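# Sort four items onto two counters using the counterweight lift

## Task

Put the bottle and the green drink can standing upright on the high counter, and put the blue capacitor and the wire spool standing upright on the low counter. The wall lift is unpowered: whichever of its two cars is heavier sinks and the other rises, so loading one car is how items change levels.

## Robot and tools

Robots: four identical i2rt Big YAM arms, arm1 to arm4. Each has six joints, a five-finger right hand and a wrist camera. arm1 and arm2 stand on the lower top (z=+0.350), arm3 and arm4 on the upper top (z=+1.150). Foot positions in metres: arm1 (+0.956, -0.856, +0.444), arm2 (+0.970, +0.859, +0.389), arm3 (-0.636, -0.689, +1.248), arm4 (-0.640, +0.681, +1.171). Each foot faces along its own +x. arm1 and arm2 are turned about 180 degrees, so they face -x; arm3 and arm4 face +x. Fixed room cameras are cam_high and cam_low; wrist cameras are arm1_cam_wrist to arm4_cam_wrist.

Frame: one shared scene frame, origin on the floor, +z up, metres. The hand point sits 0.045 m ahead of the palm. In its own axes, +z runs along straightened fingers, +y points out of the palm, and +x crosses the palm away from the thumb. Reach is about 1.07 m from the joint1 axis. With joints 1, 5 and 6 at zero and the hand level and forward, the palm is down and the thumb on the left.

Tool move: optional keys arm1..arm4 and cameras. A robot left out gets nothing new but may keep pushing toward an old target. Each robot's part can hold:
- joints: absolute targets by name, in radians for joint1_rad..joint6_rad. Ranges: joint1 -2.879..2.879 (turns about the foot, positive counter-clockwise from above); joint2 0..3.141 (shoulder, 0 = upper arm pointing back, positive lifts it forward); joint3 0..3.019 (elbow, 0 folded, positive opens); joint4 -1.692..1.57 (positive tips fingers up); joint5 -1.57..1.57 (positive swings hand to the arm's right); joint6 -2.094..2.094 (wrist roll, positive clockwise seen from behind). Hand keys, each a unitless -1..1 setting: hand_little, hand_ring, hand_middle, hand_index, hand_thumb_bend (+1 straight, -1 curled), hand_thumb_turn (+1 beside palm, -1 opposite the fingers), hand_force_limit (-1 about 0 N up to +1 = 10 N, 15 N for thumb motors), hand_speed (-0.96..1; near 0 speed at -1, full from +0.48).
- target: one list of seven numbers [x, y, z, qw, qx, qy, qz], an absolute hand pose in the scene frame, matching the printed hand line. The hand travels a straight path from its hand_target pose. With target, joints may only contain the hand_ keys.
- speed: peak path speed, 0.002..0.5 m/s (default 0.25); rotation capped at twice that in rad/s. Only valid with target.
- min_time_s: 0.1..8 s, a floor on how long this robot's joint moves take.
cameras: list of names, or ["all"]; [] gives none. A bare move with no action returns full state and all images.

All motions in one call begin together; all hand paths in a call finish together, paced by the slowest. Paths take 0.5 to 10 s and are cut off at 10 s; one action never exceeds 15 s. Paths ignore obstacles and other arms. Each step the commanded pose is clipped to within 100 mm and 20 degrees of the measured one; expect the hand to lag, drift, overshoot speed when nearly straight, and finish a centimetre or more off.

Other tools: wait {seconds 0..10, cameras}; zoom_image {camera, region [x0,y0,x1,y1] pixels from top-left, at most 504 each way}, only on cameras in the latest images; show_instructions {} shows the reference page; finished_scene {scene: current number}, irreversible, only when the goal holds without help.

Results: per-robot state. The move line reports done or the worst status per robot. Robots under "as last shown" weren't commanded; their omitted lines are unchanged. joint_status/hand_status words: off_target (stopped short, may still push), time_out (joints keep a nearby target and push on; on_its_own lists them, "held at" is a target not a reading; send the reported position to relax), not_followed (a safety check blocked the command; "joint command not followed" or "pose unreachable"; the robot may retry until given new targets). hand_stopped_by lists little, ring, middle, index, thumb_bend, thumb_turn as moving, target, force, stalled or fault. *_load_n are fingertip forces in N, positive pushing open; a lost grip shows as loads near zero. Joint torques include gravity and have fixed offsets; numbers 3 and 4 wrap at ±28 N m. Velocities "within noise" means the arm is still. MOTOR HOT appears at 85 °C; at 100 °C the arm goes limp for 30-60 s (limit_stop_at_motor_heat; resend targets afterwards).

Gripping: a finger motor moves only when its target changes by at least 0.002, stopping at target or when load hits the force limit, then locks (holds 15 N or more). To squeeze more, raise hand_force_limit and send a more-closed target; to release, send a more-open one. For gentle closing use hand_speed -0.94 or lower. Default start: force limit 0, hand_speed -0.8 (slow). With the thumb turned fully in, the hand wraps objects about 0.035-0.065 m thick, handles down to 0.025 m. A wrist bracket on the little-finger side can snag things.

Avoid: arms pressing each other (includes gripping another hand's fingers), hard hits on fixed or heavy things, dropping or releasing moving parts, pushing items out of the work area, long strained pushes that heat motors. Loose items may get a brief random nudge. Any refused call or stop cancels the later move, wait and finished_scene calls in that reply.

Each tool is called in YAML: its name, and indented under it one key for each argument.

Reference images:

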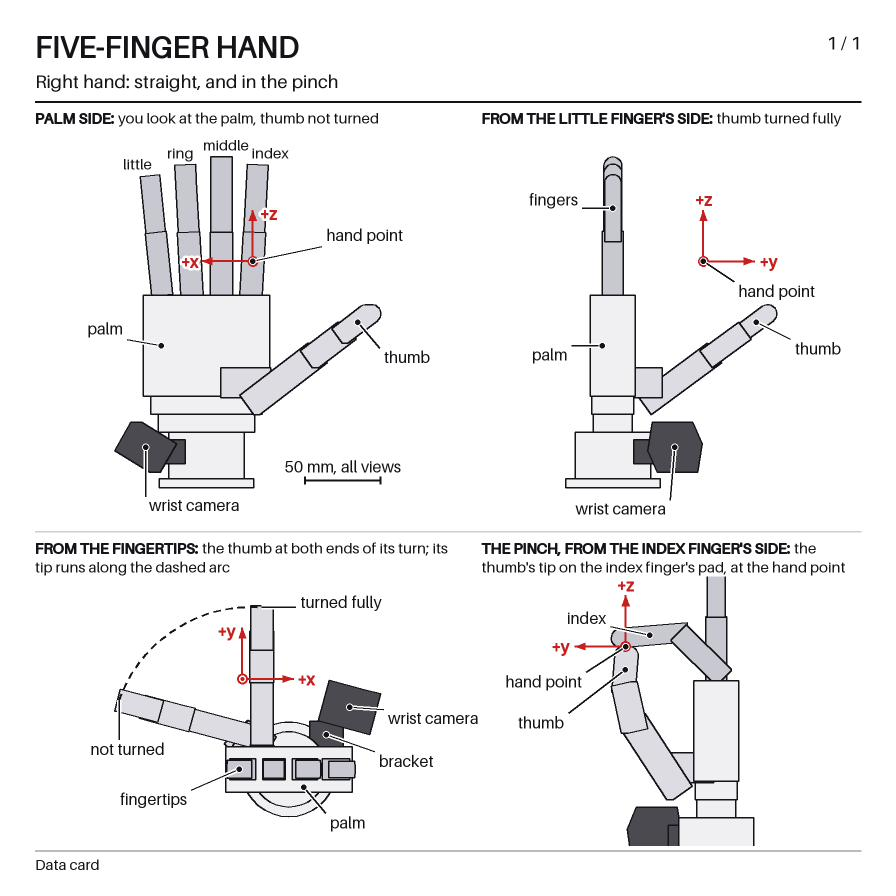

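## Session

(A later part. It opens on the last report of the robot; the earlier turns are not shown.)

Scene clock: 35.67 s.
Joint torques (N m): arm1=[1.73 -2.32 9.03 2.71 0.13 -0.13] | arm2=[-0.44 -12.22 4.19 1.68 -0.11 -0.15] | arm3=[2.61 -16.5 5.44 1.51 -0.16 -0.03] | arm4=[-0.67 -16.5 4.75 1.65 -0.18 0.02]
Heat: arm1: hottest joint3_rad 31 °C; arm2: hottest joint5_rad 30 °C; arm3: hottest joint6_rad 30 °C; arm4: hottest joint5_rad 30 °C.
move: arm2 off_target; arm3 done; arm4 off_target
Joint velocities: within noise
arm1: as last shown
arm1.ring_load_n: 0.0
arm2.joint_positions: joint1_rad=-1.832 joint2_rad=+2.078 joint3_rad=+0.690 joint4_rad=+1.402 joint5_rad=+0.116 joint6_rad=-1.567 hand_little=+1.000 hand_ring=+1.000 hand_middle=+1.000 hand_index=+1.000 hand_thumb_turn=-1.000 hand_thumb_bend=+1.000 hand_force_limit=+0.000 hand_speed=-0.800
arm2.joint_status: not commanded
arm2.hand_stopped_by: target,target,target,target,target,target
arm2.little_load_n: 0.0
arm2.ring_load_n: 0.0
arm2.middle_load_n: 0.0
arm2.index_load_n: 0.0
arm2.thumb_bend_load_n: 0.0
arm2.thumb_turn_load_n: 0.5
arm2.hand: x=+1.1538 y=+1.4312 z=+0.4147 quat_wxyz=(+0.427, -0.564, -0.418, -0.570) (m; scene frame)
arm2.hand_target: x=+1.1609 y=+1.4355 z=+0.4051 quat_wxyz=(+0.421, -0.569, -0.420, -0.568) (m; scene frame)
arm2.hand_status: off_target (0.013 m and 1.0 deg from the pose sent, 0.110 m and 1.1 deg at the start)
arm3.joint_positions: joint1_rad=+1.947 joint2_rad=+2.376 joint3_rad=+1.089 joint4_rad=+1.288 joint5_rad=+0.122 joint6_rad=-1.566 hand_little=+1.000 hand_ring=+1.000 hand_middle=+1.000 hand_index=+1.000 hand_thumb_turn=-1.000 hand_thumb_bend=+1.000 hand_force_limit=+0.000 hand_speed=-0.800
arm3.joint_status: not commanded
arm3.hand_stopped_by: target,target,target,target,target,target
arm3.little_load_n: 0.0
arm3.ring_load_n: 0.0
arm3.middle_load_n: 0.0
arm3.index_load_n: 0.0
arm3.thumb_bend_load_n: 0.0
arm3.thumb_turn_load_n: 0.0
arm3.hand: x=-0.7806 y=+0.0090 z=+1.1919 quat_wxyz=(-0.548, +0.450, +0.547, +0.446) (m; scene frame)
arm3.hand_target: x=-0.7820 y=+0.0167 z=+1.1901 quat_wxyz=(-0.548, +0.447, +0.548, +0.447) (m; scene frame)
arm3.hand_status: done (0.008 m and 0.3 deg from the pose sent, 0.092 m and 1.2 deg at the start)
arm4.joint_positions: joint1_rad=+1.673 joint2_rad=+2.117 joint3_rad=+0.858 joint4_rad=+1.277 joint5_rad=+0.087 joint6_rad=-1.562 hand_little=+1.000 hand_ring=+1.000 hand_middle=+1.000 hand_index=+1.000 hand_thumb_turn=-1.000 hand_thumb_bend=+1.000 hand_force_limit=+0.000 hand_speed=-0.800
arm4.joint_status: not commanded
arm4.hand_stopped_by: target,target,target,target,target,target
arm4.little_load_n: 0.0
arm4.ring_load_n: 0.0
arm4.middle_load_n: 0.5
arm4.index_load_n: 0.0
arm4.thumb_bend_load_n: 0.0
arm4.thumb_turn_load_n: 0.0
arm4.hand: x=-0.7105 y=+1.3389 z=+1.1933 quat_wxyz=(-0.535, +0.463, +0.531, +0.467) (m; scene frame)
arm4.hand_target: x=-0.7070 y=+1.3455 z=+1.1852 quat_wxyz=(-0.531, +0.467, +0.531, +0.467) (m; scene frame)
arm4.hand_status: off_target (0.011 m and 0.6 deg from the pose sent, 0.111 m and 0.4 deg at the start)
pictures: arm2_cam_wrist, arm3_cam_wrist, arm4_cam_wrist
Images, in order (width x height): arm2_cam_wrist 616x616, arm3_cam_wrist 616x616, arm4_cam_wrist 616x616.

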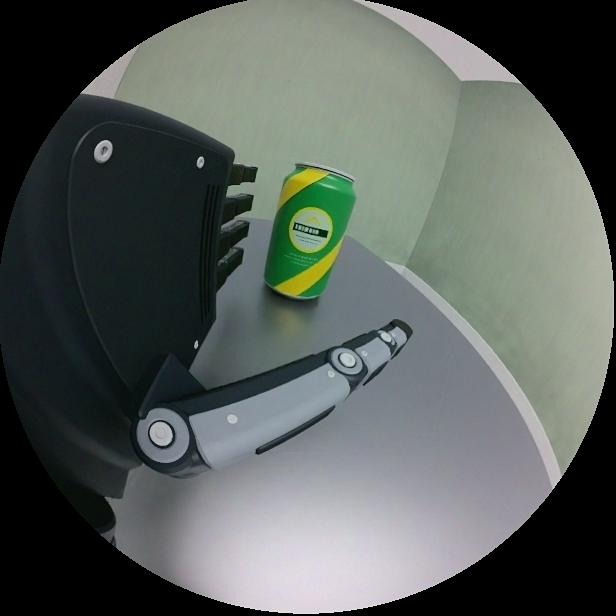

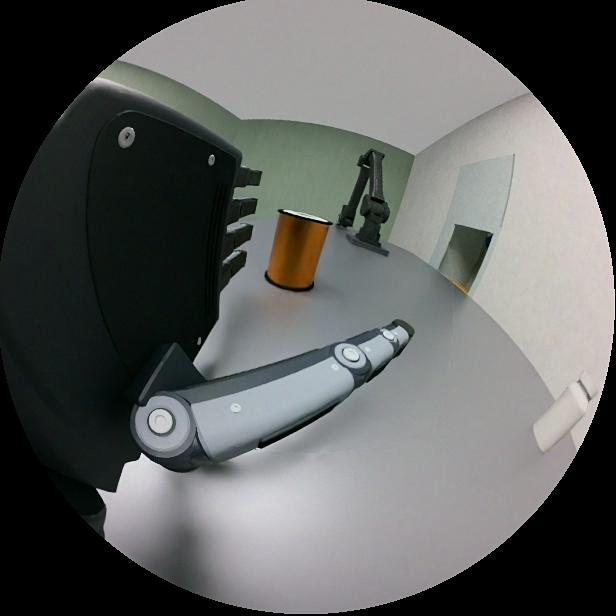

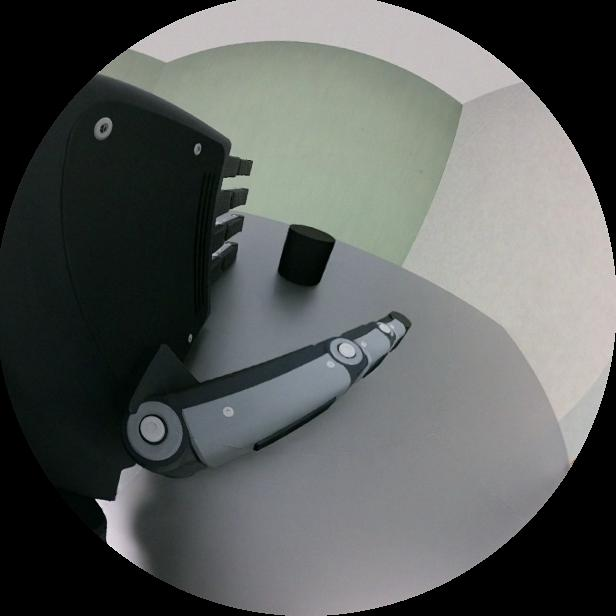

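move:
  arm2: {"target":[1.197,1.519,0.405,-0.4206,0.5684,0.4206,0.5684],"speed":0.12}
  arm3: {"target":[-0.792,0.0865,1.186,-0.5476,0.4473,0.5476,0.4473],"speed":0.12}
  arm4: {"target":[-0.7014,1.4275,1.178,-0.5312,0.4667,0.5312,0.4667],"speed":0.12}
  cameras: ["arm2_cam_wrist","arm3_cam_wrist","arm4_cam_wrist"]

Scene clock: 39.60 s.
Joint torques (N m): arm1=[1.79 -2.61 8.92 2.84 0.15 -0.11] | arm2=[0.5 -14.27 6.24 1.74 -0.16 -0.18] | arm3=[2.2 -18.32 6.75 1.5 -0.18 -0.03] | arm4=[-0.85 -18.2 5.82 1.4 -0.21 0.03]
Heat: arm1: hottest joint3_rad 31 °C; arm2: hottest joint5_rad 30 °C; arm3: hottest joint6_rad 30 °C; arm4: hottest joint5_rad 30 °C.
move: arm2 off_target; arm3 off_target; arm4 off_target
Joint velocities: within noise
arm1: as last shown
arm2.joint_positions: joint1_rad=-1.871 joint2_rad=+2.148 joint3_rad=+0.939 joint4_rad=+1.217 joint5_rad=+0.076 joint6_rad=-1.567 hand_little=+1.000 hand_ring=+1.000 hand_middle=+1.000 hand_index=+1.000 hand_thumb_turn=-1.000 hand_thumb_bend=+1.000 hand_force_limit=+0.000 hand_speed=-0.800
arm2.joint_status: not commanded
arm2.hand_stopped_by: target,target,target,target,target,target
arm2.little_load_n: 0.0
arm2.ring_load_n: 0.0
arm2.middle_load_n: 0.0
arm2.index_load_n: 0.0
arm2.thumb_bend_load_n: 0.0
arm2.thumb_turn_load_n: 0.5
arm2.hand: x=+1.1875 y=+1.5121 z=+0.4138 quat_wxyz=(+0.426, -0.565, -0.420, -0.568) (m; scene frame)
arm2.hand_target: x=+1.1967 y=+1.5182 z=+0.4050 quat_wxyz=(+0.421, -0.568, -0.421, -0.568) (m; scene frame)
arm2.hand_status: off_target (0.015 m and 0.7 deg from the pose sent, 0.098 m and 1.0 deg at the start)
arm3.joint_positions: joint1_rad=+1.932 joint2_rad=+2.450 joint3_rad=+1.311 joint4_rad=+1.136 joint5_rad=+0.101 joint6_rad=-1.566 hand_little=+1.000 hand_ring=+1.000 hand_middle=+1.000 hand_index=+1.000 hand_thumb_turn=-1.000 hand_thumb_bend=+1.000 hand_force_limit=+0.000 hand_speed=-0.800
arm3.joint_status: not commanded
arm3.hand_stopped_by: target,target,target,target,target,target
arm3.little_load_n: 0.0
arm3.ring_load_n: 0.0
arm3.middle_load_n: 0.0
arm3.index_load_n: 0.0
arm3.thumb_bend_load_n: 0.0
arm3.thumb_turn_load_n: 0.5
arm3.hand: x=-0.7941 y=+0.0760 z=+1.1858 quat_wxyz=(-0.548, +0.449, +0.549, +0.443) (m; scene frame)
arm3.hand_target: x=-0.7920 y=+0.0860 z=+1.1863 quat_wxyz=(-0.548, +0.447, +0.548, +0.447) (m; scene frame)
arm3.hand_status: off_target (0.011 m and 0.5 deg from the pose sent, 0.079 m and 0.3 deg at the start)
arm4.joint_positions: joint1_rad=+1.635 joint2_rad=+2.205 joint3_rad=+1.103 joint4_rad=+1.137 joint5_rad=+0.047 joint6_rad=-1.562 hand_little=+1.000 hand_ring=+1.000 hand_middle=+1.000 hand_index=+1.000 hand_thumb_turn=-1.000 hand_thumb_bend=+1.000 hand_force_limit=+0.000 hand_speed=-0.800
arm4.joint_status: not commanded
arm4.hand_stopped_by: target,target,target,target,target,target
arm4.little_load_n: 0.0
arm4.ring_load_n: 0.0
arm4.middle_load_n: 0.0
arm4.index_load_n: 0.0
arm4.thumb_bend_load_n: 0.0
arm4.thumb_turn_load_n: 0.0
arm4.hand: x=-0.7077 y=+1.4211 z=+1.1959 quat_wxyz=(-0.539, +0.458, +0.527, +0.471) (m; scene frame)
arm4.hand_target: x=-0.7013 y=+1.4264 z=+1.1782 quat_wxyz=(-0.531, +0.467, +0.531, +0.467) (m; scene frame)
arm4.hand_status: off_target (0.020 m and 1.5 deg from the pose sent, 0.090 m and 0.6 deg at the start)
pictures: arm2_cam_wrist, arm3_cam_wrist, arm4_cam_wrist
Images, in order (width x height): arm2_cam_wrist 616x616, arm3_cam_wrist 616x616, arm4_cam_wrist 616x616.

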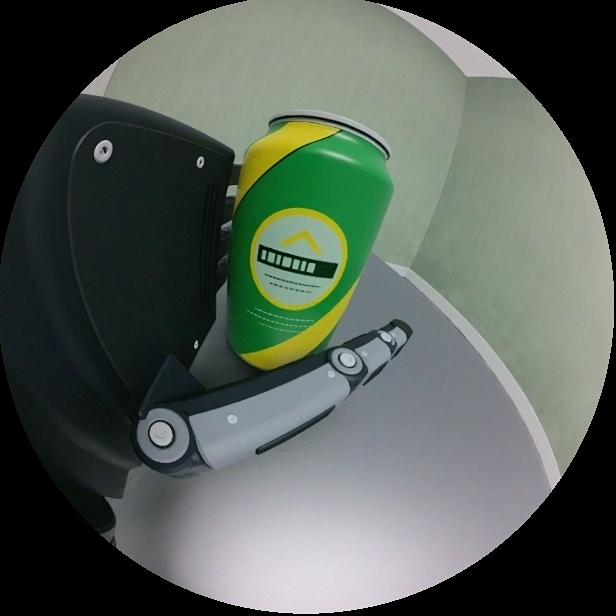

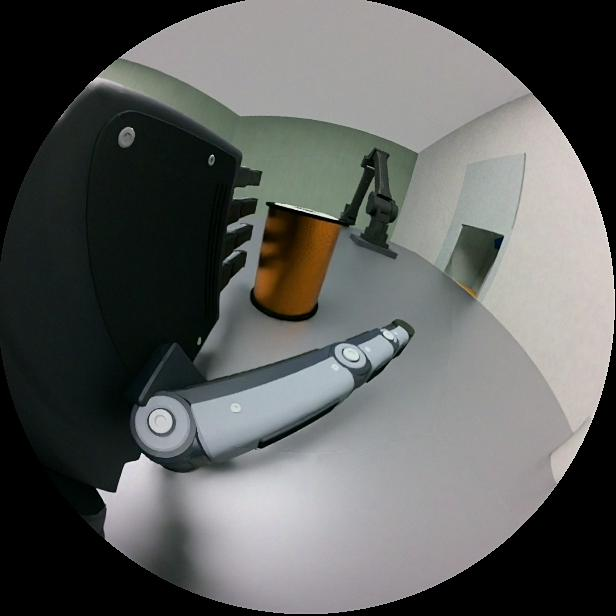

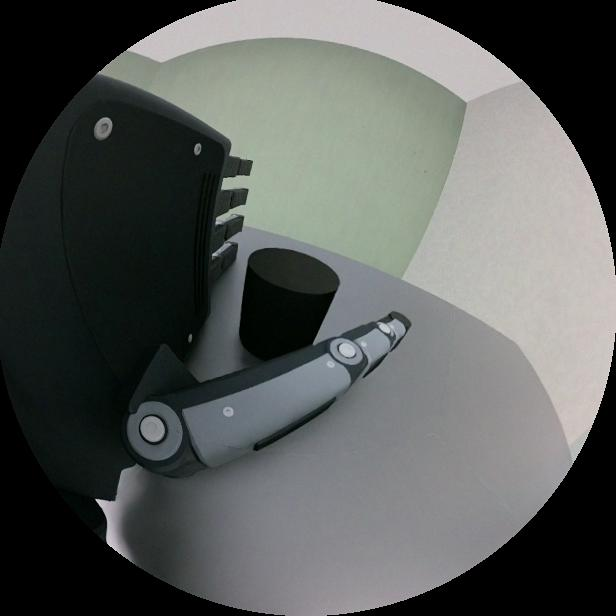

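move:
  arm2: {"target":[1.199,1.537,0.400,-0.4206,0.5684,0.4206,0.5684],"speed":0.08}
  arm3: {"target":[-0.803,0.142,1.178,-0.5476,0.4473,0.5476,0.4473],"speed":0.12}
  arm4: {"target":[-0.7046,1.452,1.165,-0.5312,0.4667,0.5312,0.4667],"speed":0.08}
  cameras: ["arm2_cam_wrist","arm3_cam_wrist","arm4_cam_wrist"]

Scene clock: 42.47 s.
Joint torques (N m): arm1=[1.9 -2.37 9.01 2.85 0.14 -0.14] | arm2=[0.85 -15.21 6.52 1.62 -0.05 -0.19] | arm3=[2.26 -20.01 7.9 1.51 -0.17 -0.02] | arm4=[-0.67 -17.9 6.23 1.06 -0.25 0.04]
Heat: arm1: hottest joint3_rad 31 °C; arm2: hottest joint5_rad 30 °C; arm3: hottest joint6_rad 30 °C; arm4: hottest joint5_rad 30 °C.
move: arm2 off_target; arm3 off_target; arm4 off_target
Joint velocities: within noise
arm1: as last shown
arm2.joint_positions: joint1_rad=-1.871 joint2_rad=+2.179 joint3_rad=+0.996 joint4_rad=+1.191 joint5_rad=+0.075 joint6_rad=-1.567 hand_little=+1.000 hand_ring=+1.000 hand_middle=+1.000 hand_index=+1.000 hand_thumb_turn=-1.000 hand_thumb_bend=+1.000 hand_force_limit=+0.000 hand_speed=-0.800
arm2.joint_status: not commanded
arm2.hand_stopped_by: target,target,target,target,target,target
arm2.little_load_n: -0.5
arm2.ring_load_n: 0.5
arm2.middle_load_n: 0.0
arm2.index_load_n: 0.0
arm2.thumb_bend_load_n: 0.0
arm2.thumb_turn_load_n: 0.0
arm2.hand: x=+1.1915 y=+1.5296 z=+0.4091 quat_wxyz=(+0.426, -0.565, -0.420, -0.568) (m; scene frame)
arm2.hand_target: x=+1.1989 y=+1.5362 z=+0.4001 quat_wxyz=(+0.421, -0.569, -0.421, -0.568) (m; scene frame)
arm2.hand_status: off_target (0.014 m and 0.7 deg from the pose sent, 0.031 m and 0.7 deg at the start)
arm3.joint_positions: joint1_rad=+1.922 joint2_rad=+2.539 joint3_rad=+1.519 joint4_rad=+1.013 joint5_rad=+0.093 joint6_rad=-1.566 hand_little=+1.000 hand_ring=+1.000 hand_middle=+1.000 hand_index=+1.000 hand_thumb_turn=-1.000 hand_thumb_bend=+1.000 hand_force_limit=+0.000 hand_speed=-0.800
arm3.joint_status: not commanded
arm3.hand_stopped_by: target,target,target,target,target,target
arm3.little_load_n: 0.0
arm3.ring_load_n: 0.0
arm3.middle_load_n: 0.0
arm3.index_load_n: 0.5
arm3.thumb_bend_load_n: 0.0
arm3.thumb_turn_load_n: 0.0
arm3.hand: x=-0.8051 y=+0.1306 z=+1.1756 quat_wxyz=(-0.547, +0.450, +0.550, +0.443) (m; scene frame)
arm3.hand_target: x=-0.8027 y=+0.1414 z=+1.1784 quat_wxyz=(-0.548, +0.447, +0.547, +0.447) (m; scene frame)
arm3.hand_status: off_target (0.012 m and 0.7 deg from the pose sent, 0.067 m and 0.5 deg at the start)
arm4.joint_positions: joint1_rad=+1.631 joint2_rad=+2.250 joint3_rad=+1.187 joint4_rad=+1.118 joint5_rad=+0.046 joint6_rad=-1.562 hand_little=+1.000 hand_ring=+1.000 hand_middle=+1.000 hand_index=+1.000 hand_thumb_turn=-1.000 hand_thumb_bend=+1.000 hand_force_limit=+0.000 hand_speed=-0.800
arm4.joint_status: not commanded
arm4.hand_stopped_by: target,target,target,target,target,target
arm4.little_load_n: 0.0
arm4.ring_load_n: 0.0
arm4.middle_load_n: 0.0
arm4.index_load_n: 0.0
arm4.thumb_bend_load_n: 0.0
arm4.thumb_turn_load_n: -1.5
arm4.hand: x=-0.7093 y=+1.4463 z=+1.1956 quat_wxyz=(-0.544, +0.455, +0.521, +0.476) (m; scene frame)
arm4.hand_target: x=-0.7043 y=+1.4498 z=+1.1658 quat_wxyz=(-0.531, +0.467, +0.531, +0.467) (m; scene frame)
arm4.hand_status: off_target (0.031 m and 2.6 deg from the pose sent, 0.044 m and 1.5 deg at the start)
pictures: arm2_cam_wrist, arm3_cam_wrist, arm4_cam_wrist
Images, in order (width x height): arm2_cam_wrist 616x616, arm3_cam_wrist 616x616, arm4_cam_wrist 616x616.

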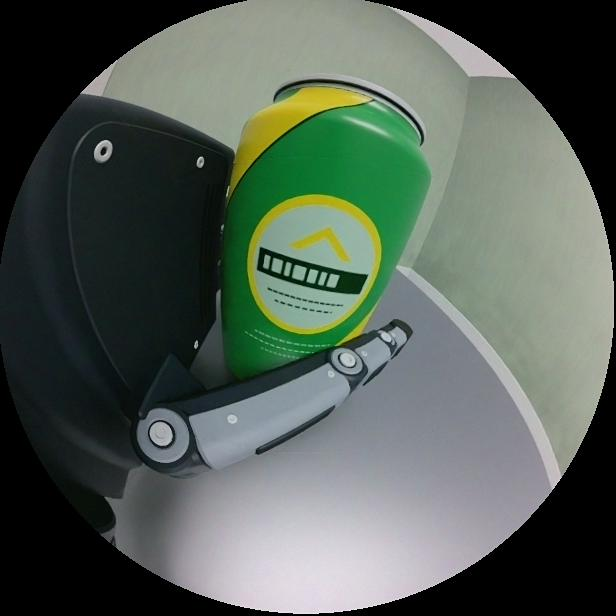

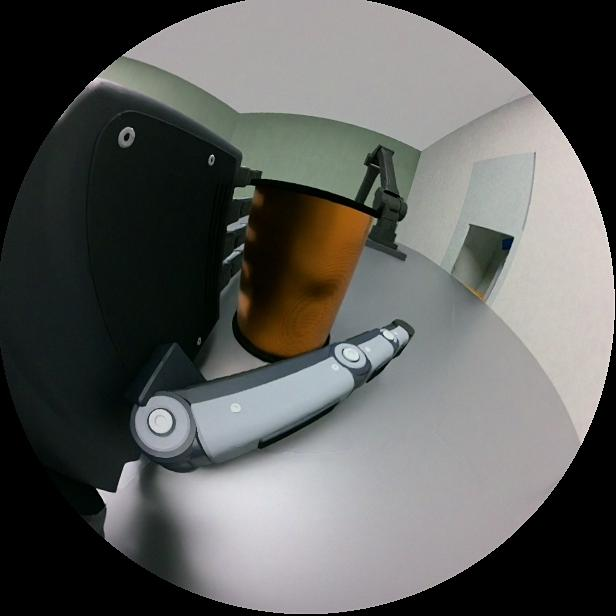

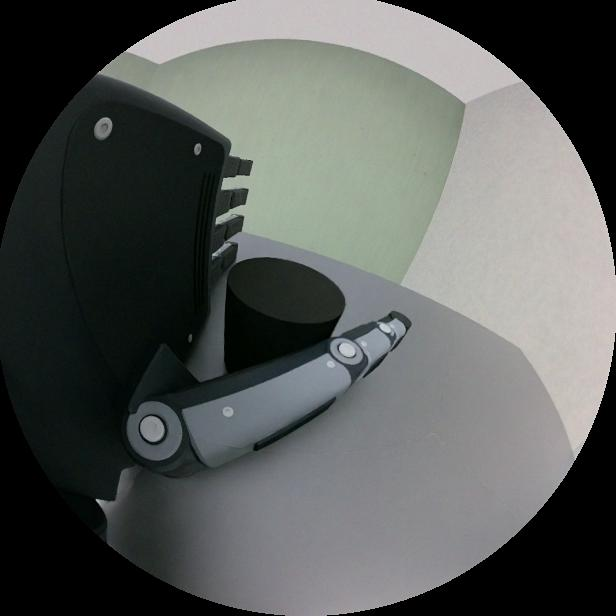

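move:
  arm2: {"target":[1.196,1.527,0.400,-0.4206,0.5684,0.4206,0.5684],"speed":0.1,"joints":{"hand_speed":-0.93,"hand_force_limit":-0.2,"hand_ring":-1,"hand_middle":-1,"hand_index":-1,"hand_thumb_bend":-1}}
  arm3: {"target":[-0.806,0.159,1.178,-0.5476,0.4473,0.5476,0.4473],"speed":0.1,"joints":{"hand_speed":-0.93,"hand_force_limit":-0.2,"hand_middle":-1,"hand_index":-1,"hand_thumb_bend":-1}}
  arm4: {"target":[-0.7036,1.444,1.188,-0.5312,0.4667,0.5312,0.4667],"speed":0.1,"joints":{"hand_speed":-0.93,"hand_force_limit":0,"hand_middle":-1,"hand_index":-1,"hand_thumb_bend":-1}}
  cameras: ["arm2_cam_wrist","arm3_cam_wrist","arm4_cam_wrist"]

Scene clock: 53.70 s.
Joint torques (N m): arm1=[2.37 -3.08 9.02 2.74 0.16 -0.11] | arm2=[0.56 -15.85 4.15 2.41 -0.02 -0.22] | arm3=[2.26 -20.72 8.14 1.5 -0.15 0.1] | arm4=[-0.32 -21.89 4.18 1.31 -0.3 0.02]
Heat: arm1: hottest joint3_rad 31 °C; arm2: hottest joint5_rad 30 °C; arm3: hottest joint3_rad 30 °C; arm4: hottest joint5_rad 30 °C.
move: arm2 moving; arm3 moving; arm4 moving
Joint velocities: within noise
arm1: as last shown
arm2.joint_positions: joint1_rad=-1.871 joint2_rad=+2.179 joint3_rad=+0.996 joint4_rad=+1.191 joint5_rad=+0.076 joint6_rad=-1.567 hand_little=+1.000 hand_ring=+0.188 hand_middle=+0.221 hand_index=+0.260 hand_thumb_turn=-1.000 hand_thumb_bend=+0.621 hand_force_limit=-0.200 hand_speed=-0.930
arm2.joint_status: hand_ring off_target (ended at +0.188, target -1.000); hand_middle off_target (ended at +0.221, target -1.000); hand_index off_target (ended at +0.260, target -1.000); hand_thumb_bend off_target (ended at +0.621, target -1.000); the others done
arm2.hand_stopped_by: target,force,force,force,force,target
arm2.little_load_n: 0.0
arm2.ring_load_n: 4.0
arm2.middle_load_n: 2.5
arm2.index_load_n: 2.0
arm2.thumb_bend_load_n: 9.5
arm2.thumb_turn_load_n: 1.5
arm2.hand: x=+1.1917 y=+1.5294 z=+0.4091 quat_wxyz=(+0.425, -0.566, -0.420, -0.568) (m; scene frame)
arm2.hand_target: x=+1.1960 y=+1.5268 z=+0.4000 quat_wxyz=(+0.421, -0.569, -0.421, -0.568) (m; scene frame)
arm2.hand_status: moving (0.010 m and 0.7 deg from the pose sent, 0.011 m and 0.7 deg at the start)
arm3.joint_positions: joint1_rad=+1.919 joint2_rad=+2.566 joint3_rad=+1.585 joint4_rad=+0.970 joint5_rad=+0.089 joint6_rad=-1.579 hand_little=+1.000 hand_ring=+1.000 hand_middle=-0.015 hand_index=+0.011 hand_thumb_turn=-1.000 hand_thumb_bend=+0.595 hand_force_limit=-0.200 hand_speed=-0.930
arm3.joint_status: hand_middle off_target (ended at -0.015, target -1.000); hand_index off_target (ended at +0.011, target -1.000); hand_thumb_bend off_target (ended at +0.595, target -1.000); the others done
arm3.hand_stopped_by: target,target,force,force,force,target
arm3.little_load_n: 0.0
arm3.ring_load_n: 0.0
arm3.middle_load_n: 5.0
arm3.index_load_n: 2.5
arm3.thumb_bend_load_n: 9.0
arm3.thumb_turn_load_n: 1.0
arm3.hand: x=-0.8071 y=+0.1474 z=+1.1745 quat_wxyz=(-0.543, +0.447, +0.554, +0.446) (m; scene frame)
arm3.hand_target: x=-0.8056 y=+0.1583 z=+1.1785 quat_wxyz=(-0.548, +0.447, +0.548, +0.448) (m; scene frame)
arm3.hand_status: moving (0.012 m and 0.9 deg from the pose sent, 0.029 m and 0.7 deg at the start)
arm4.joint_positions: joint1_rad=+1.624 joint2_rad=+2.236 joint3_rad=+1.182 joint4_rad=+1.086 joint5_rad=+0.048 joint6_rad=-1.562 hand_little=+1.000 hand_ring=+1.000 hand_middle=-0.310 hand_index=-0.410 hand_thumb_turn=-1.000 hand_thumb_bend=+0.313 hand_force_limit=+0.000 hand_speed=-0.930
arm4.joint_status: hand_middle off_target (ended at -0.310, target -1.000); hand_index off_target (ended at -0.410, target -1.000); hand_thumb_bend off_target (ended at +0.313, target -1.000); the others done
arm4.hand_stopped_by: target,target,force,force,force,target
arm4.little_load_n: 0.0
arm4.ring_load_n: 0.0
arm4.middle_load_n: 5.5
arm4.index_load_n: 5.0
arm4.thumb_bend_load_n: 8.5
arm4.thumb_turn_load_n: -1.0
arm4.hand: x=-0.7041 y=+1.4458 z=+1.1951 quat_wxyz=(-0.536, +0.462, +0.525, +0.473) (m; scene frame)
arm4.hand_target: x=-0.7035 y=+1.4440 z=+1.1881 quat_wxyz=(-0.531, +0.467, +0.531, +0.467) (m; scene frame)
arm4.hand_status: moving (0.007 m and 1.3 deg from the pose sent, 0.010 m and 2.6 deg at the start)
pictures: arm2_cam_wrist, arm3_cam_wrist, arm4_cam_wrist
Images, in order (width x height): arm2_cam_wrist 616x616, arm3_cam_wrist 616x616, arm4_cam_wrist 616x616.

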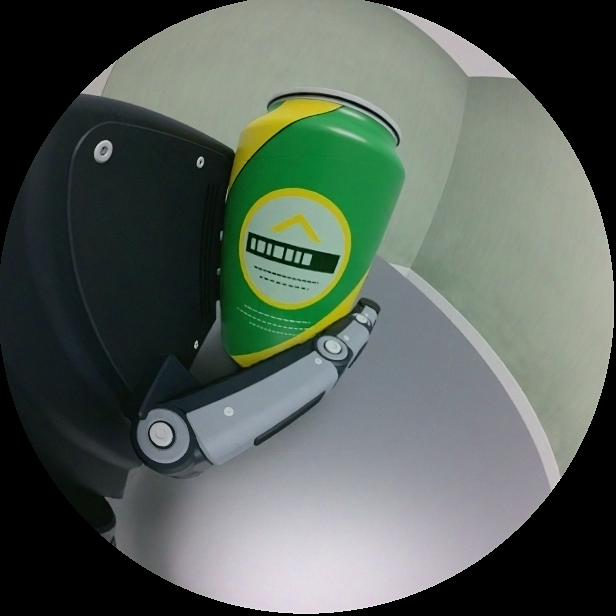

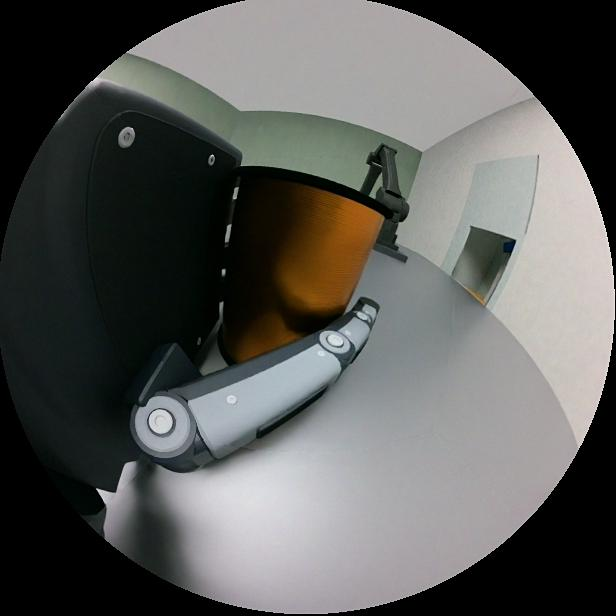

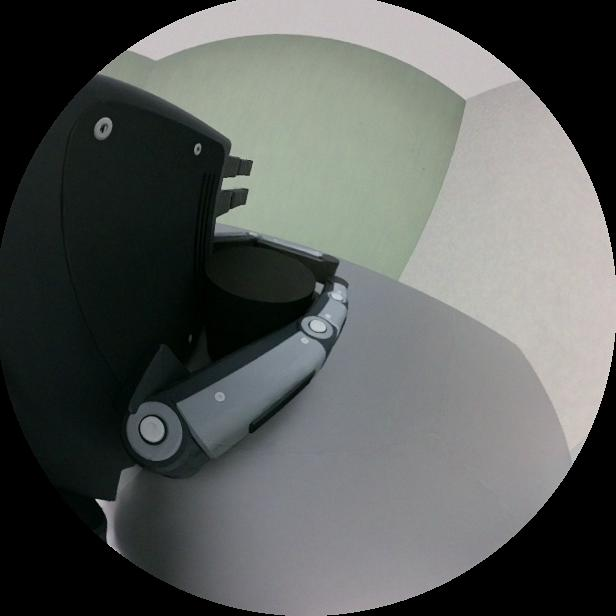

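move:
  arm2: {"target":[1.18,1.49,0.48,-0.4206,0.5684,0.4206,0.5684],"speed":0.1}
  arm3: {"target":[-0.80,0.12,1.26,-0.5476,0.4473,0.5476,0.4473],"speed":0.1}
  arm4: {"target":[-0.7036,1.43,1.25,-0.5312,0.4667,0.5312,0.4667],"speed":0.1}
  cameras: ["arm2_cam_wrist","arm3_cam_wrist","arm4_cam_wrist"]

Scene clock: 56.10 s.
Joint torques (N m): arm1=[1.38 -2.84 9.1 2.7 0.15 -0.13] | arm2=[2.14 -17.9 4.72 2.55 0.11 -0.23] | arm3=[3.02 -26.93 6.2 2.81 0.13 -0.08] | arm4=[-0.03 -21.95 4.85 1.68 -0.11 0.03]
Heat: arm1: hottest joint3_rad 32 °C; arm2: hottest joint5_rad 30 °C; arm3: hottest joint3_rad 30 °C; arm4: hottest joint5_rad 30 °C.
move: arm2 off_target; arm3 off_target; arm4 done
Joint velocities: within noise
arm1: as last shown
arm2.joint_positions: joint1_rad=-1.871 joint2_rad=+1.968 joint3_rad=+0.846 joint4_rad=+1.081 joint5_rad=+0.090 joint6_rad=-1.564 hand_little=+1.000 hand_ring=+0.188 hand_middle=+0.221 hand_index=+0.260 hand_thumb_turn=-1.000 hand_thumb_bend=+0.621 hand_force_limit=-0.200 hand_speed=-0.930
arm2.joint_status: not commanded
arm2.hand_stopped_by: target,force,force,force,force,target
arm2.little_load_n: 0.0
arm2.ring_load_n: 2.5
arm2.middle_load_n: 3.0
arm2.index_load_n: 2.5
arm2.thumb_bend_load_n: 9.0
arm2.thumb_turn_load_n: 3.0
arm2.hand: x=+1.1847 y=+1.4855 z=+0.4567 quat_wxyz=(+0.411, -0.582, -0.426, -0.557) (m; scene frame)
arm2.hand_target: x=+1.1802 y=+1.4898 z=+0.4797 quat_wxyz=(+0.421, -0.569, -0.420, -0.568) (m; scene frame)
arm2.hand_status: off_target (0.024 m and 2.4 deg from the pose sent, 0.082 m and 0.7 deg at the start)
arm3.joint_positions: joint1_rad=+1.918 joint2_rad=+2.421 joint3_rad=+1.385 joint4_rad=+0.931 joint5_rad=+0.091 joint6_rad=-1.562 hand_little=+1.000 hand_ring=+1.000 hand_middle=-0.015 hand_index=+0.011 hand_thumb_turn=-1.000 hand_thumb_bend=+0.595 hand_force_limit=-0.200 hand_speed=-0.930
arm3.joint_status: not commanded
arm3.hand_stopped_by: target,target,force,force,force,target
arm3.little_load_n: 0.0
arm3.ring_load_n: 0.0
arm3.middle_load_n: 5.0
arm3.index_load_n: 3.0
arm3.thumb_bend_load_n: 9.0
arm3.thumb_turn_load_n: 4.0
arm3.hand: x=-0.7932 y=+0.1016 z=+1.1867 quat_wxyz=(-0.517, +0.471, +0.577, +0.422) (m; scene frame)
arm3.hand_target: x=-0.7994 y=+0.1188 z=+1.2588 quat_wxyz=(-0.548, +0.448, +0.547, +0.448) (m; scene frame)
arm3.hand_status: off_target (0.076 m and 6.2 deg from the pose sent, 0.090 m and 0.9 deg at the start)
arm4.joint_positions: joint1_rad=+1.624 joint2_rad=+2.089 joint3_rad=+1.112 joint4_rad=+0.984 joint5_rad=+0.046 joint6_rad=-1.562 hand_little=+1.000 hand_ring=+1.000 hand_middle=-0.310 hand_index=-0.409 hand_thumb_turn=-1.000 hand_thumb_bend=+0.313 hand_force_limit=+0.000 hand_speed=-0.930
arm4.joint_status: not commanded
arm4.hand_stopped_by: target,target,force,force,force,target
arm4.little_load_n: 0.0
arm4.ring_load_n: 0.0
arm4.middle_load_n: 5.5
arm4.index_load_n: 5.5
arm4.thumb_bend_load_n: 8.0
arm4.thumb_turn_load_n: -0.5
arm4.hand: x=-0.7024 y=+1.4301 z=+1.2435 quat_wxyz=(-0.529, +0.467, +0.533, +0.467) (m; scene frame)
arm4.hand_target: x=-0.7035 y=+1.4300 z=+1.2500 quat_wxyz=(-0.531, +0.467, +0.531, +0.467) (m; scene frame)
arm4.hand_status: done (0.007 m and 0.3 deg from the pose sent, 0.057 m and 1.3 deg at the start)
pictures: arm2_cam_wrist, arm3_cam_wrist, arm4_cam_wrist
Images, in order (width x height): arm2_cam_wrist 616x616, arm3_cam_wrist 616x616, arm4_cam_wrist 616x616.

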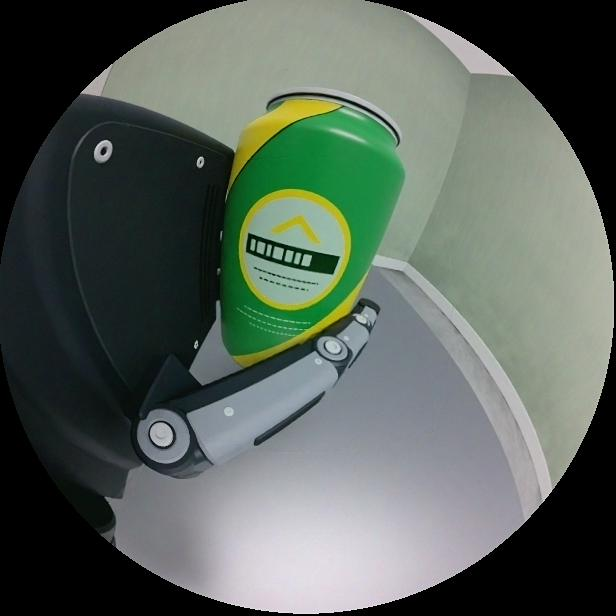

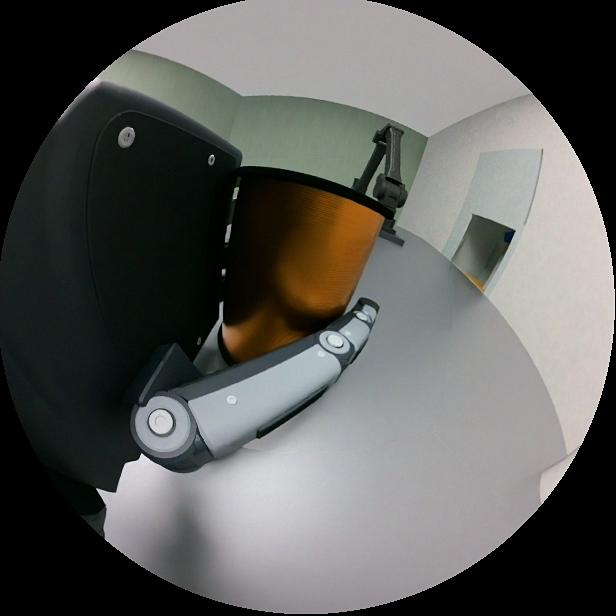

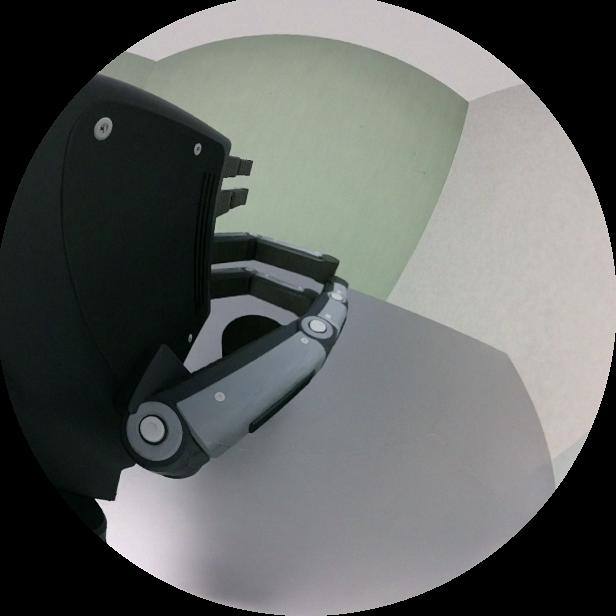

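wait:
  seconds: 0.5
  cameras: ["cam_high","cam_low"]

zoom_image:
  camera: "cam_high"
  region: [0, 180, 340, 400]

Scene clock: 57.10 s.
Joint torques (N m): arm1=[1.9 -2.43 9.06 2.82 0.14 -0.11] | arm2=[2.08 -17.67 4.74 2.41 0.12 -0.21] | arm3=[3.02 -26.93 6.2 2.8 0.14 -0.08] | arm4=[-0.15 -22.18 4.83 1.68 -0.11 0.03]
Heat: arm1: hottest joint3_rad 32 °C; arm2: hottest joint5_rad 30 °C; arm3: hottest joint3_rad 30 °C; arm4: hottest joint5_rad 30 °C.
Joint velocities: arm1=[within noise] | arm2=[-0.005 0.005 -0.007 -0.017 0.037 -0.154] | arm3=[within noise] | arm4=[within noise]
arm1.joint_positions: joint1_rad=+0.377 joint2_rad=+0.792 joint3_rad=+0.322 joint4_rad=+0.492 joint5_rad=+0.301 joint6_rad=-1.566 hand_little=+1.000 hand_ring=+1.000 hand_middle=+1.000 hand_index=+1.000 hand_thumb_turn=+1.000 hand_thumb_bend=+1.000 hand_force_limit=+0.000 hand_speed=-0.800
arm1.joint_status: not commanded
arm1.hand_stopped_by: target,target,target,target,target,target
arm1.little_load_n: 0.0
arm1.ring_load_n: 0.0
arm1.middle_load_n: 0.0
arm1.index_load_n: 0.0
arm1.thumb_bend_load_n: 0.0
arm1.thumb_turn_load_n: 0.5
arm1.hand: x=+0.5489 y=-0.8667 z=+0.6881 quat_wxyz=(-0.710, +0.000, +0.704, -0.011) (m; scene frame)
arm1.hand_target: x=+0.5502 y=-0.8601 z=+0.6801 quat_wxyz=(-0.707, +0.000, +0.707, +0.000) (m; scene frame)
arm1.hand_status: not commanded
arm2.joint_positions: joint1_rad=-1.871 joint2_rad=+1.968 joint3_rad=+0.846 joint4_rad=+1.081 joint5_rad=+0.090 joint6_rad=-1.564 hand_little=+1.000 hand_ring=+0.188 hand_middle=+0.221 hand_index=+0.260 hand_thumb_turn=-1.000 hand_thumb_bend=+0.621 hand_force_limit=-0.200 hand_speed=-0.930
arm2.joint_status: not commanded
arm2.hand_stopped_by: target,force,force,force,force,target
arm2.little_load_n: 0.0
arm2.ring_load_n: 2.5
arm2.middle_load_n: 3.0
arm2.index_load_n: 2.5
arm2.thumb_bend_load_n: 9.0
arm2.thumb_turn_load_n: 3.5
arm2.hand: x=+1.1847 y=+1.4855 z=+0.4567 quat_wxyz=(+0.411, -0.582, -0.426, -0.557) (m; scene frame)
arm2.hand_target: x=+1.1802 y=+1.4898 z=+0.4797 quat_wxyz=(+0.421, -0.569, -0.420, -0.568) (m; scene frame)
arm2.hand_status: off_target (0.024 m and 2.4 deg from the pose sent, 0.082 m and 0.7 deg at the start)
arm3.joint_positions: joint1_rad=+1.918 joint2_rad=+2.421 joint3_rad=+1.384 joint4_rad=+0.931 joint5_rad=+0.091 joint6_rad=-1.561 hand_little=+1.000 hand_ring=+1.000 hand_middle=-0.015 hand_index=+0.011 hand_thumb_turn=-1.000 hand_thumb_bend=+0.595 hand_force_limit=-0.200 hand_speed=-0.930
arm3.joint_status: not commanded
arm3.hand_stopped_by: target,target,force,force,force,target
arm3.little_load_n: 0.0
arm3.ring_load_n: 0.0
arm3.middle_load_n: 5.0
arm3.index_load_n: 3.0
arm3.thumb_bend_load_n: 8.5
arm3.thumb_turn_load_n: 4.0
arm3.hand: x=-0.7931 y=+0.1014 z=+1.1865 quat_wxyz=(-0.517, +0.471, +0.577, +0.422) (m; scene frame)
arm3.hand_target: x=-0.7994 y=+0.1187 z=+1.2587 quat_wxyz=(-0.548, +0.448, +0.547, +0.447) (m; scene frame)
arm3.hand_status: off_target (0.076 m and 6.2 deg from the pose sent, 0.090 m and 0.9 deg at the start)
arm4.joint_positions: joint1_rad=+1.624 joint2_rad=+2.089 joint3_rad=+1.112 joint4_rad=+0.984 joint5_rad=+0.046 joint6_rad=-1.562 hand_little=+1.000 hand_ring=+1.000 hand_middle=-0.310 hand_index=-0.409 hand_thumb_turn=-1.000 hand_thumb_bend=+0.313 hand_force_limit=+0.000 hand_speed=-0.930
arm4.joint_status: not commanded
arm4.hand_stopped_by: target,target,force,force,force,target
arm4.little_load_n: 0.0
arm4.ring_load_n: 0.0
arm4.middle_load_n: 5.5
arm4.index_load_n: 5.0
arm4.thumb_bend_load_n: 8.0
arm4.thumb_turn_load_n: -0.5
arm4.hand: x=-0.7024 y=+1.4301 z=+1.2435 quat_wxyz=(-0.529, +0.467, +0.533, +0.467) (m; scene frame)
arm4.hand_target: x=-0.7035 y=+1.4300 z=+1.2500 quat_wxyz=(-0.531, +0.467, +0.531, +0.467) (m; scene frame)
arm4.hand_status: done (0.007 m and 0.3 deg from the pose sent, 0.057 m and 1.3 deg at the start)
wait: 0.50 s; at rest from the start
pictures: cam_high, cam_low
Images, in order (width x height): cam_high 672x504, cam_low 672x504.

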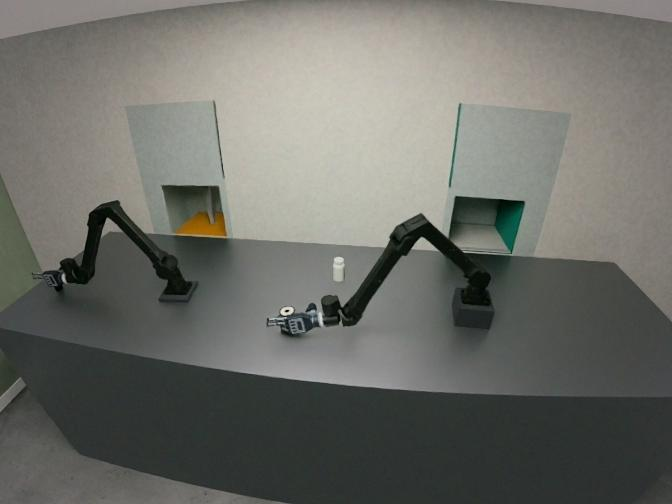

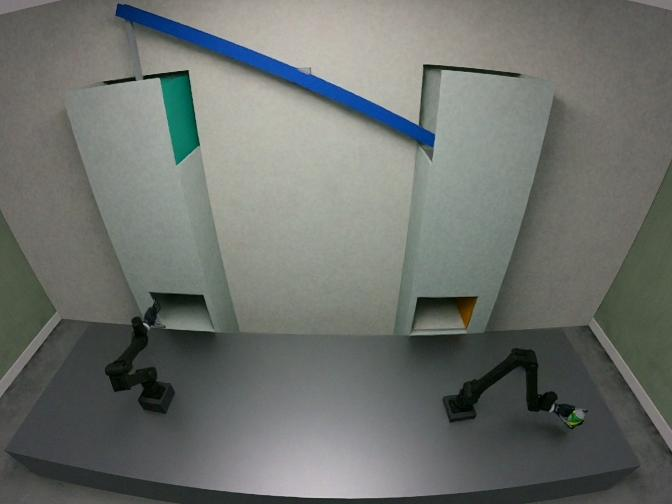

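Scaled by 1.482.

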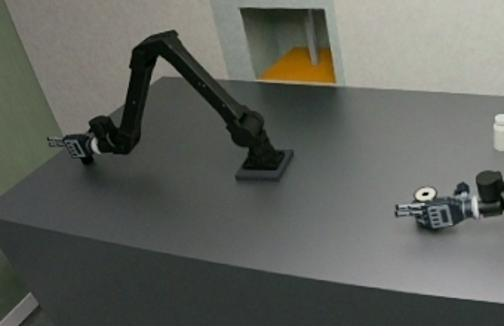

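move:
  arm2: {"target":[1.093,1.26,0.62,-0.4206,0.5684,0.4206,0.5684],"speed":0.15}
  arm3: {"target":[-0.716,-0.30,1.42,-0.5476,0.4473,0.5476,0.4473],"speed":0.15,"joints":{"hand_force_limit":0.2,"hand_middle":-0.9,"hand_index":-0.9}}
  arm4: {"target":[-0.7036,1.30,1.38,-0.5312,0.4667,0.5312,0.4667],"speed":0.15,"joints":{"hand_speed":-0.4,"hand_middle":1,"hand_index":1,"hand_thumb_bend":1}}
  cameras: ["arm2_cam_wrist","arm3_cam_wrist","arm4_cam_wrist","cam_high"]

Scene clock: 62.87 s.
Joint torques (N m): arm1=[1.85 -2.32 9.02 2.67 0.13 -0.11] | arm2=[2.26 -5.07 8.17 2.36 0.12 -0.23] | arm3=[3.49 -5.48 7.24 2.61 0.13 -0.11] | arm4=[0.73 -15.38 5.94 1.65 -0.01 0.04]
Heat: arm1: hottest joint3_rad 32 °C; arm2: hottest joint5_rad 30 °C; arm3: hottest joint3_rad 30 °C; arm4: hottest joint5_rad 30 °C.
move: arm2 off_target; arm3 off_target; arm4 done
Joint velocities: within noise
arm1: as last shown
arm1.thumb_turn_load_n: 0.0
arm2.joint_positions: joint1_rad=-1.707 joint2_rad=+0.920 joint3_rad=+0.318 joint4_rad=+0.567 joint5_rad=+0.256 joint6_rad=-1.563 hand_little=+1.000 hand_ring=+0.188 hand_middle=+0.221 hand_index=+0.260 hand_thumb_turn=-1.000 hand_thumb_bend=+0.621 hand_force_limit=-0.200 hand_speed=-0.930
arm2.joint_status: not commanded
arm2.hand_stopped_by: target,force,force,force,force,target
arm2.little_load_n: 0.0
arm2.ring_load_n: 2.5
arm2.middle_load_n: 3.0
arm2.index_load_n: 3.0
arm2.thumb_bend_load_n: 9.0
arm2.thumb_turn_load_n: 3.0
arm2.hand: x=+1.0971 y=+1.2603 z=+0.6059 quat_wxyz=(+0.411, -0.579, -0.426, -0.561) (m; scene frame)
arm2.hand_target: x=+1.0933 y=+1.2601 z=+0.6199 quat_wxyz=(+0.421, -0.568, -0.420, -0.568) (m; scene frame)
arm2.hand_status: off_target (0.015 m and 2.0 deg from the pose sent, 0.293 m and 2.4 deg at the start)
arm3.joint_positions: joint1_rad=+2.113 joint2_rad=+1.065 joint3_rad=+0.160 joint4_rad=+0.841 joint5_rad=+0.291 joint6_rad=-1.560 hand_little=+1.000 hand_ring=+1.000 hand_middle=-0.020 hand_index=+0.000 hand_thumb_turn=-1.000 hand_thumb_bend=+0.595 hand_force_limit=+0.200 hand_speed=-0.930
arm3.joint_status: hand_middle off_target (ended at -0.020, target -0.900); hand_index off_target (ended at +0.000, target -0.900); the others done
arm3.hand_stopped_by: target,target,force,force,force,target
arm3.little_load_n: 0.0
arm3.ring_load_n: 0.0
arm3.middle_load_n: 5.0
arm3.index_load_n: 6.0
arm3.thumb_bend_load_n: 11.5
arm3.thumb_turn_load_n: 2.5
arm3.hand: x=-0.7108 y=-0.3053 z=+1.3939 quat_wxyz=(-0.527, +0.461, +0.565, +0.435) (m; scene frame)
arm3.hand_target: x=-0.7156 y=-0.3003 z=+1.4195 quat_wxyz=(-0.548, +0.448, +0.547, +0.447) (m; scene frame)
arm3.hand_status: off_target (0.027 m and 3.7 deg from the pose sent, 0.471 m and 6.3 deg at the start; pose on its path clipped on 7 of 122 steps)
arm4.joint_positions: joint1_rad=+1.664 joint2_rad=+1.557 joint3_rad=+0.772 joint4_rad=+0.792 joint5_rad=+0.093 joint6_rad=-1.562 hand_little=+1.000 hand_ring=+1.000 hand_middle=+1.000 hand_index=+1.000 hand_thumb_turn=-1.000 hand_thumb_bend=+1.000 hand_force_limit=+0.000 hand_speed=-0.400
arm4.joint_status: all done
arm4.hand_stopped_by: target,target,target,target,target,target
arm4.little_load_n: 0.0
arm4.ring_load_n: 0.0
arm4.middle_load_n: 0.0
arm4.index_load_n: 0.0
arm4.thumb_bend_load_n: 0.0
arm4.thumb_turn_load_n: 0.5
arm4.hand: x=-0.6976 y=+1.3023 z=+1.3757 quat_wxyz=(-0.528, +0.469, +0.531, +0.469) (m; scene frame)
arm4.hand_target: x=-0.7035 y=+1.3000 z=+1.3799 quat_wxyz=(-0.531, +0.467, +0.531, +0.467) (m; scene frame)
arm4.hand_status: done (0.008 m and 0.5 deg from the pose sent, 0.189 m and 0.3 deg at the start)
pictures: arm2_cam_wrist, arm3_cam_wrist, arm4_cam_wrist, cam_high
Images, in order (width x height): arm2_cam_wrist 616x616, arm3_cam_wrist 616x616, arm4_cam_wrist 616x616, cam_high 672x504.

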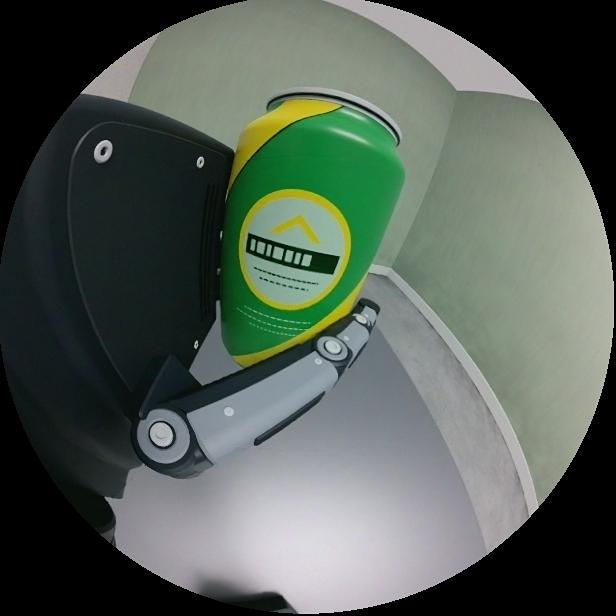

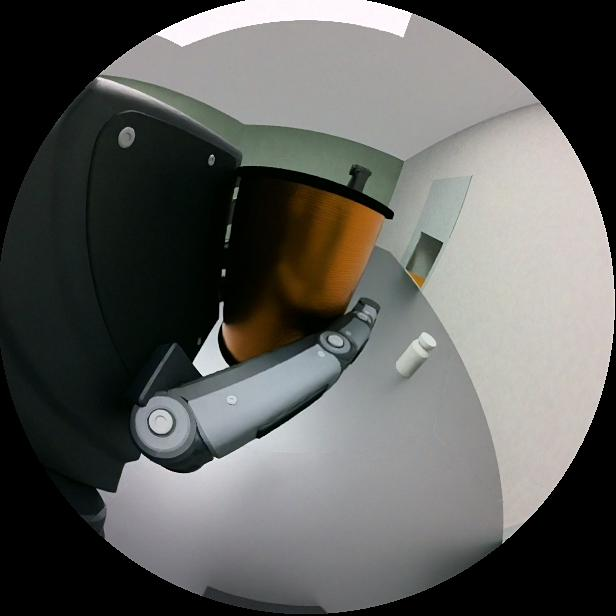

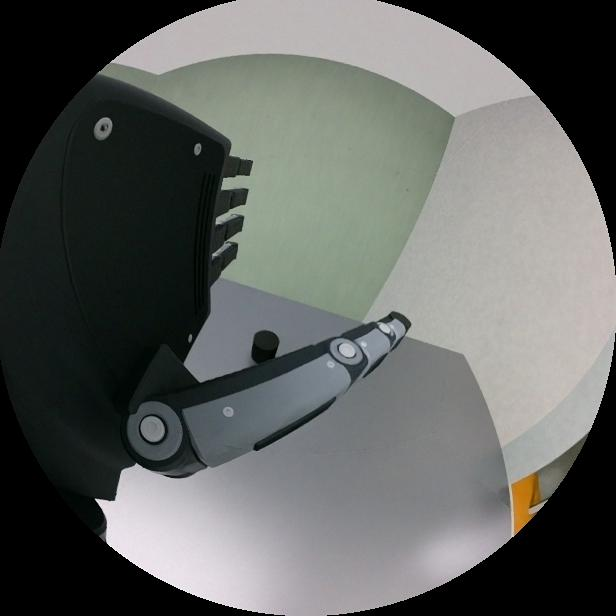

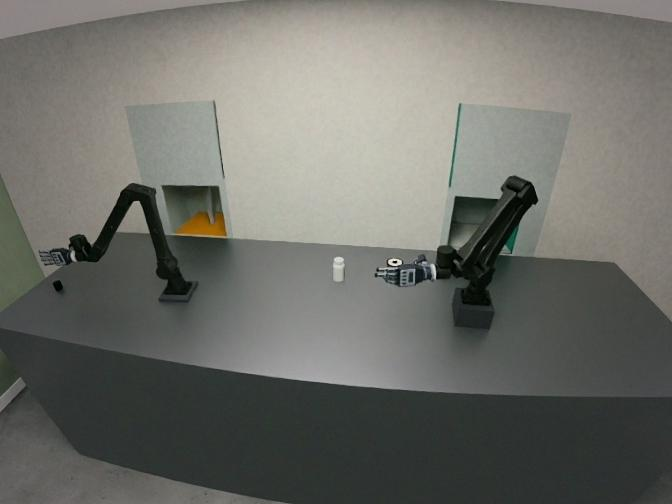

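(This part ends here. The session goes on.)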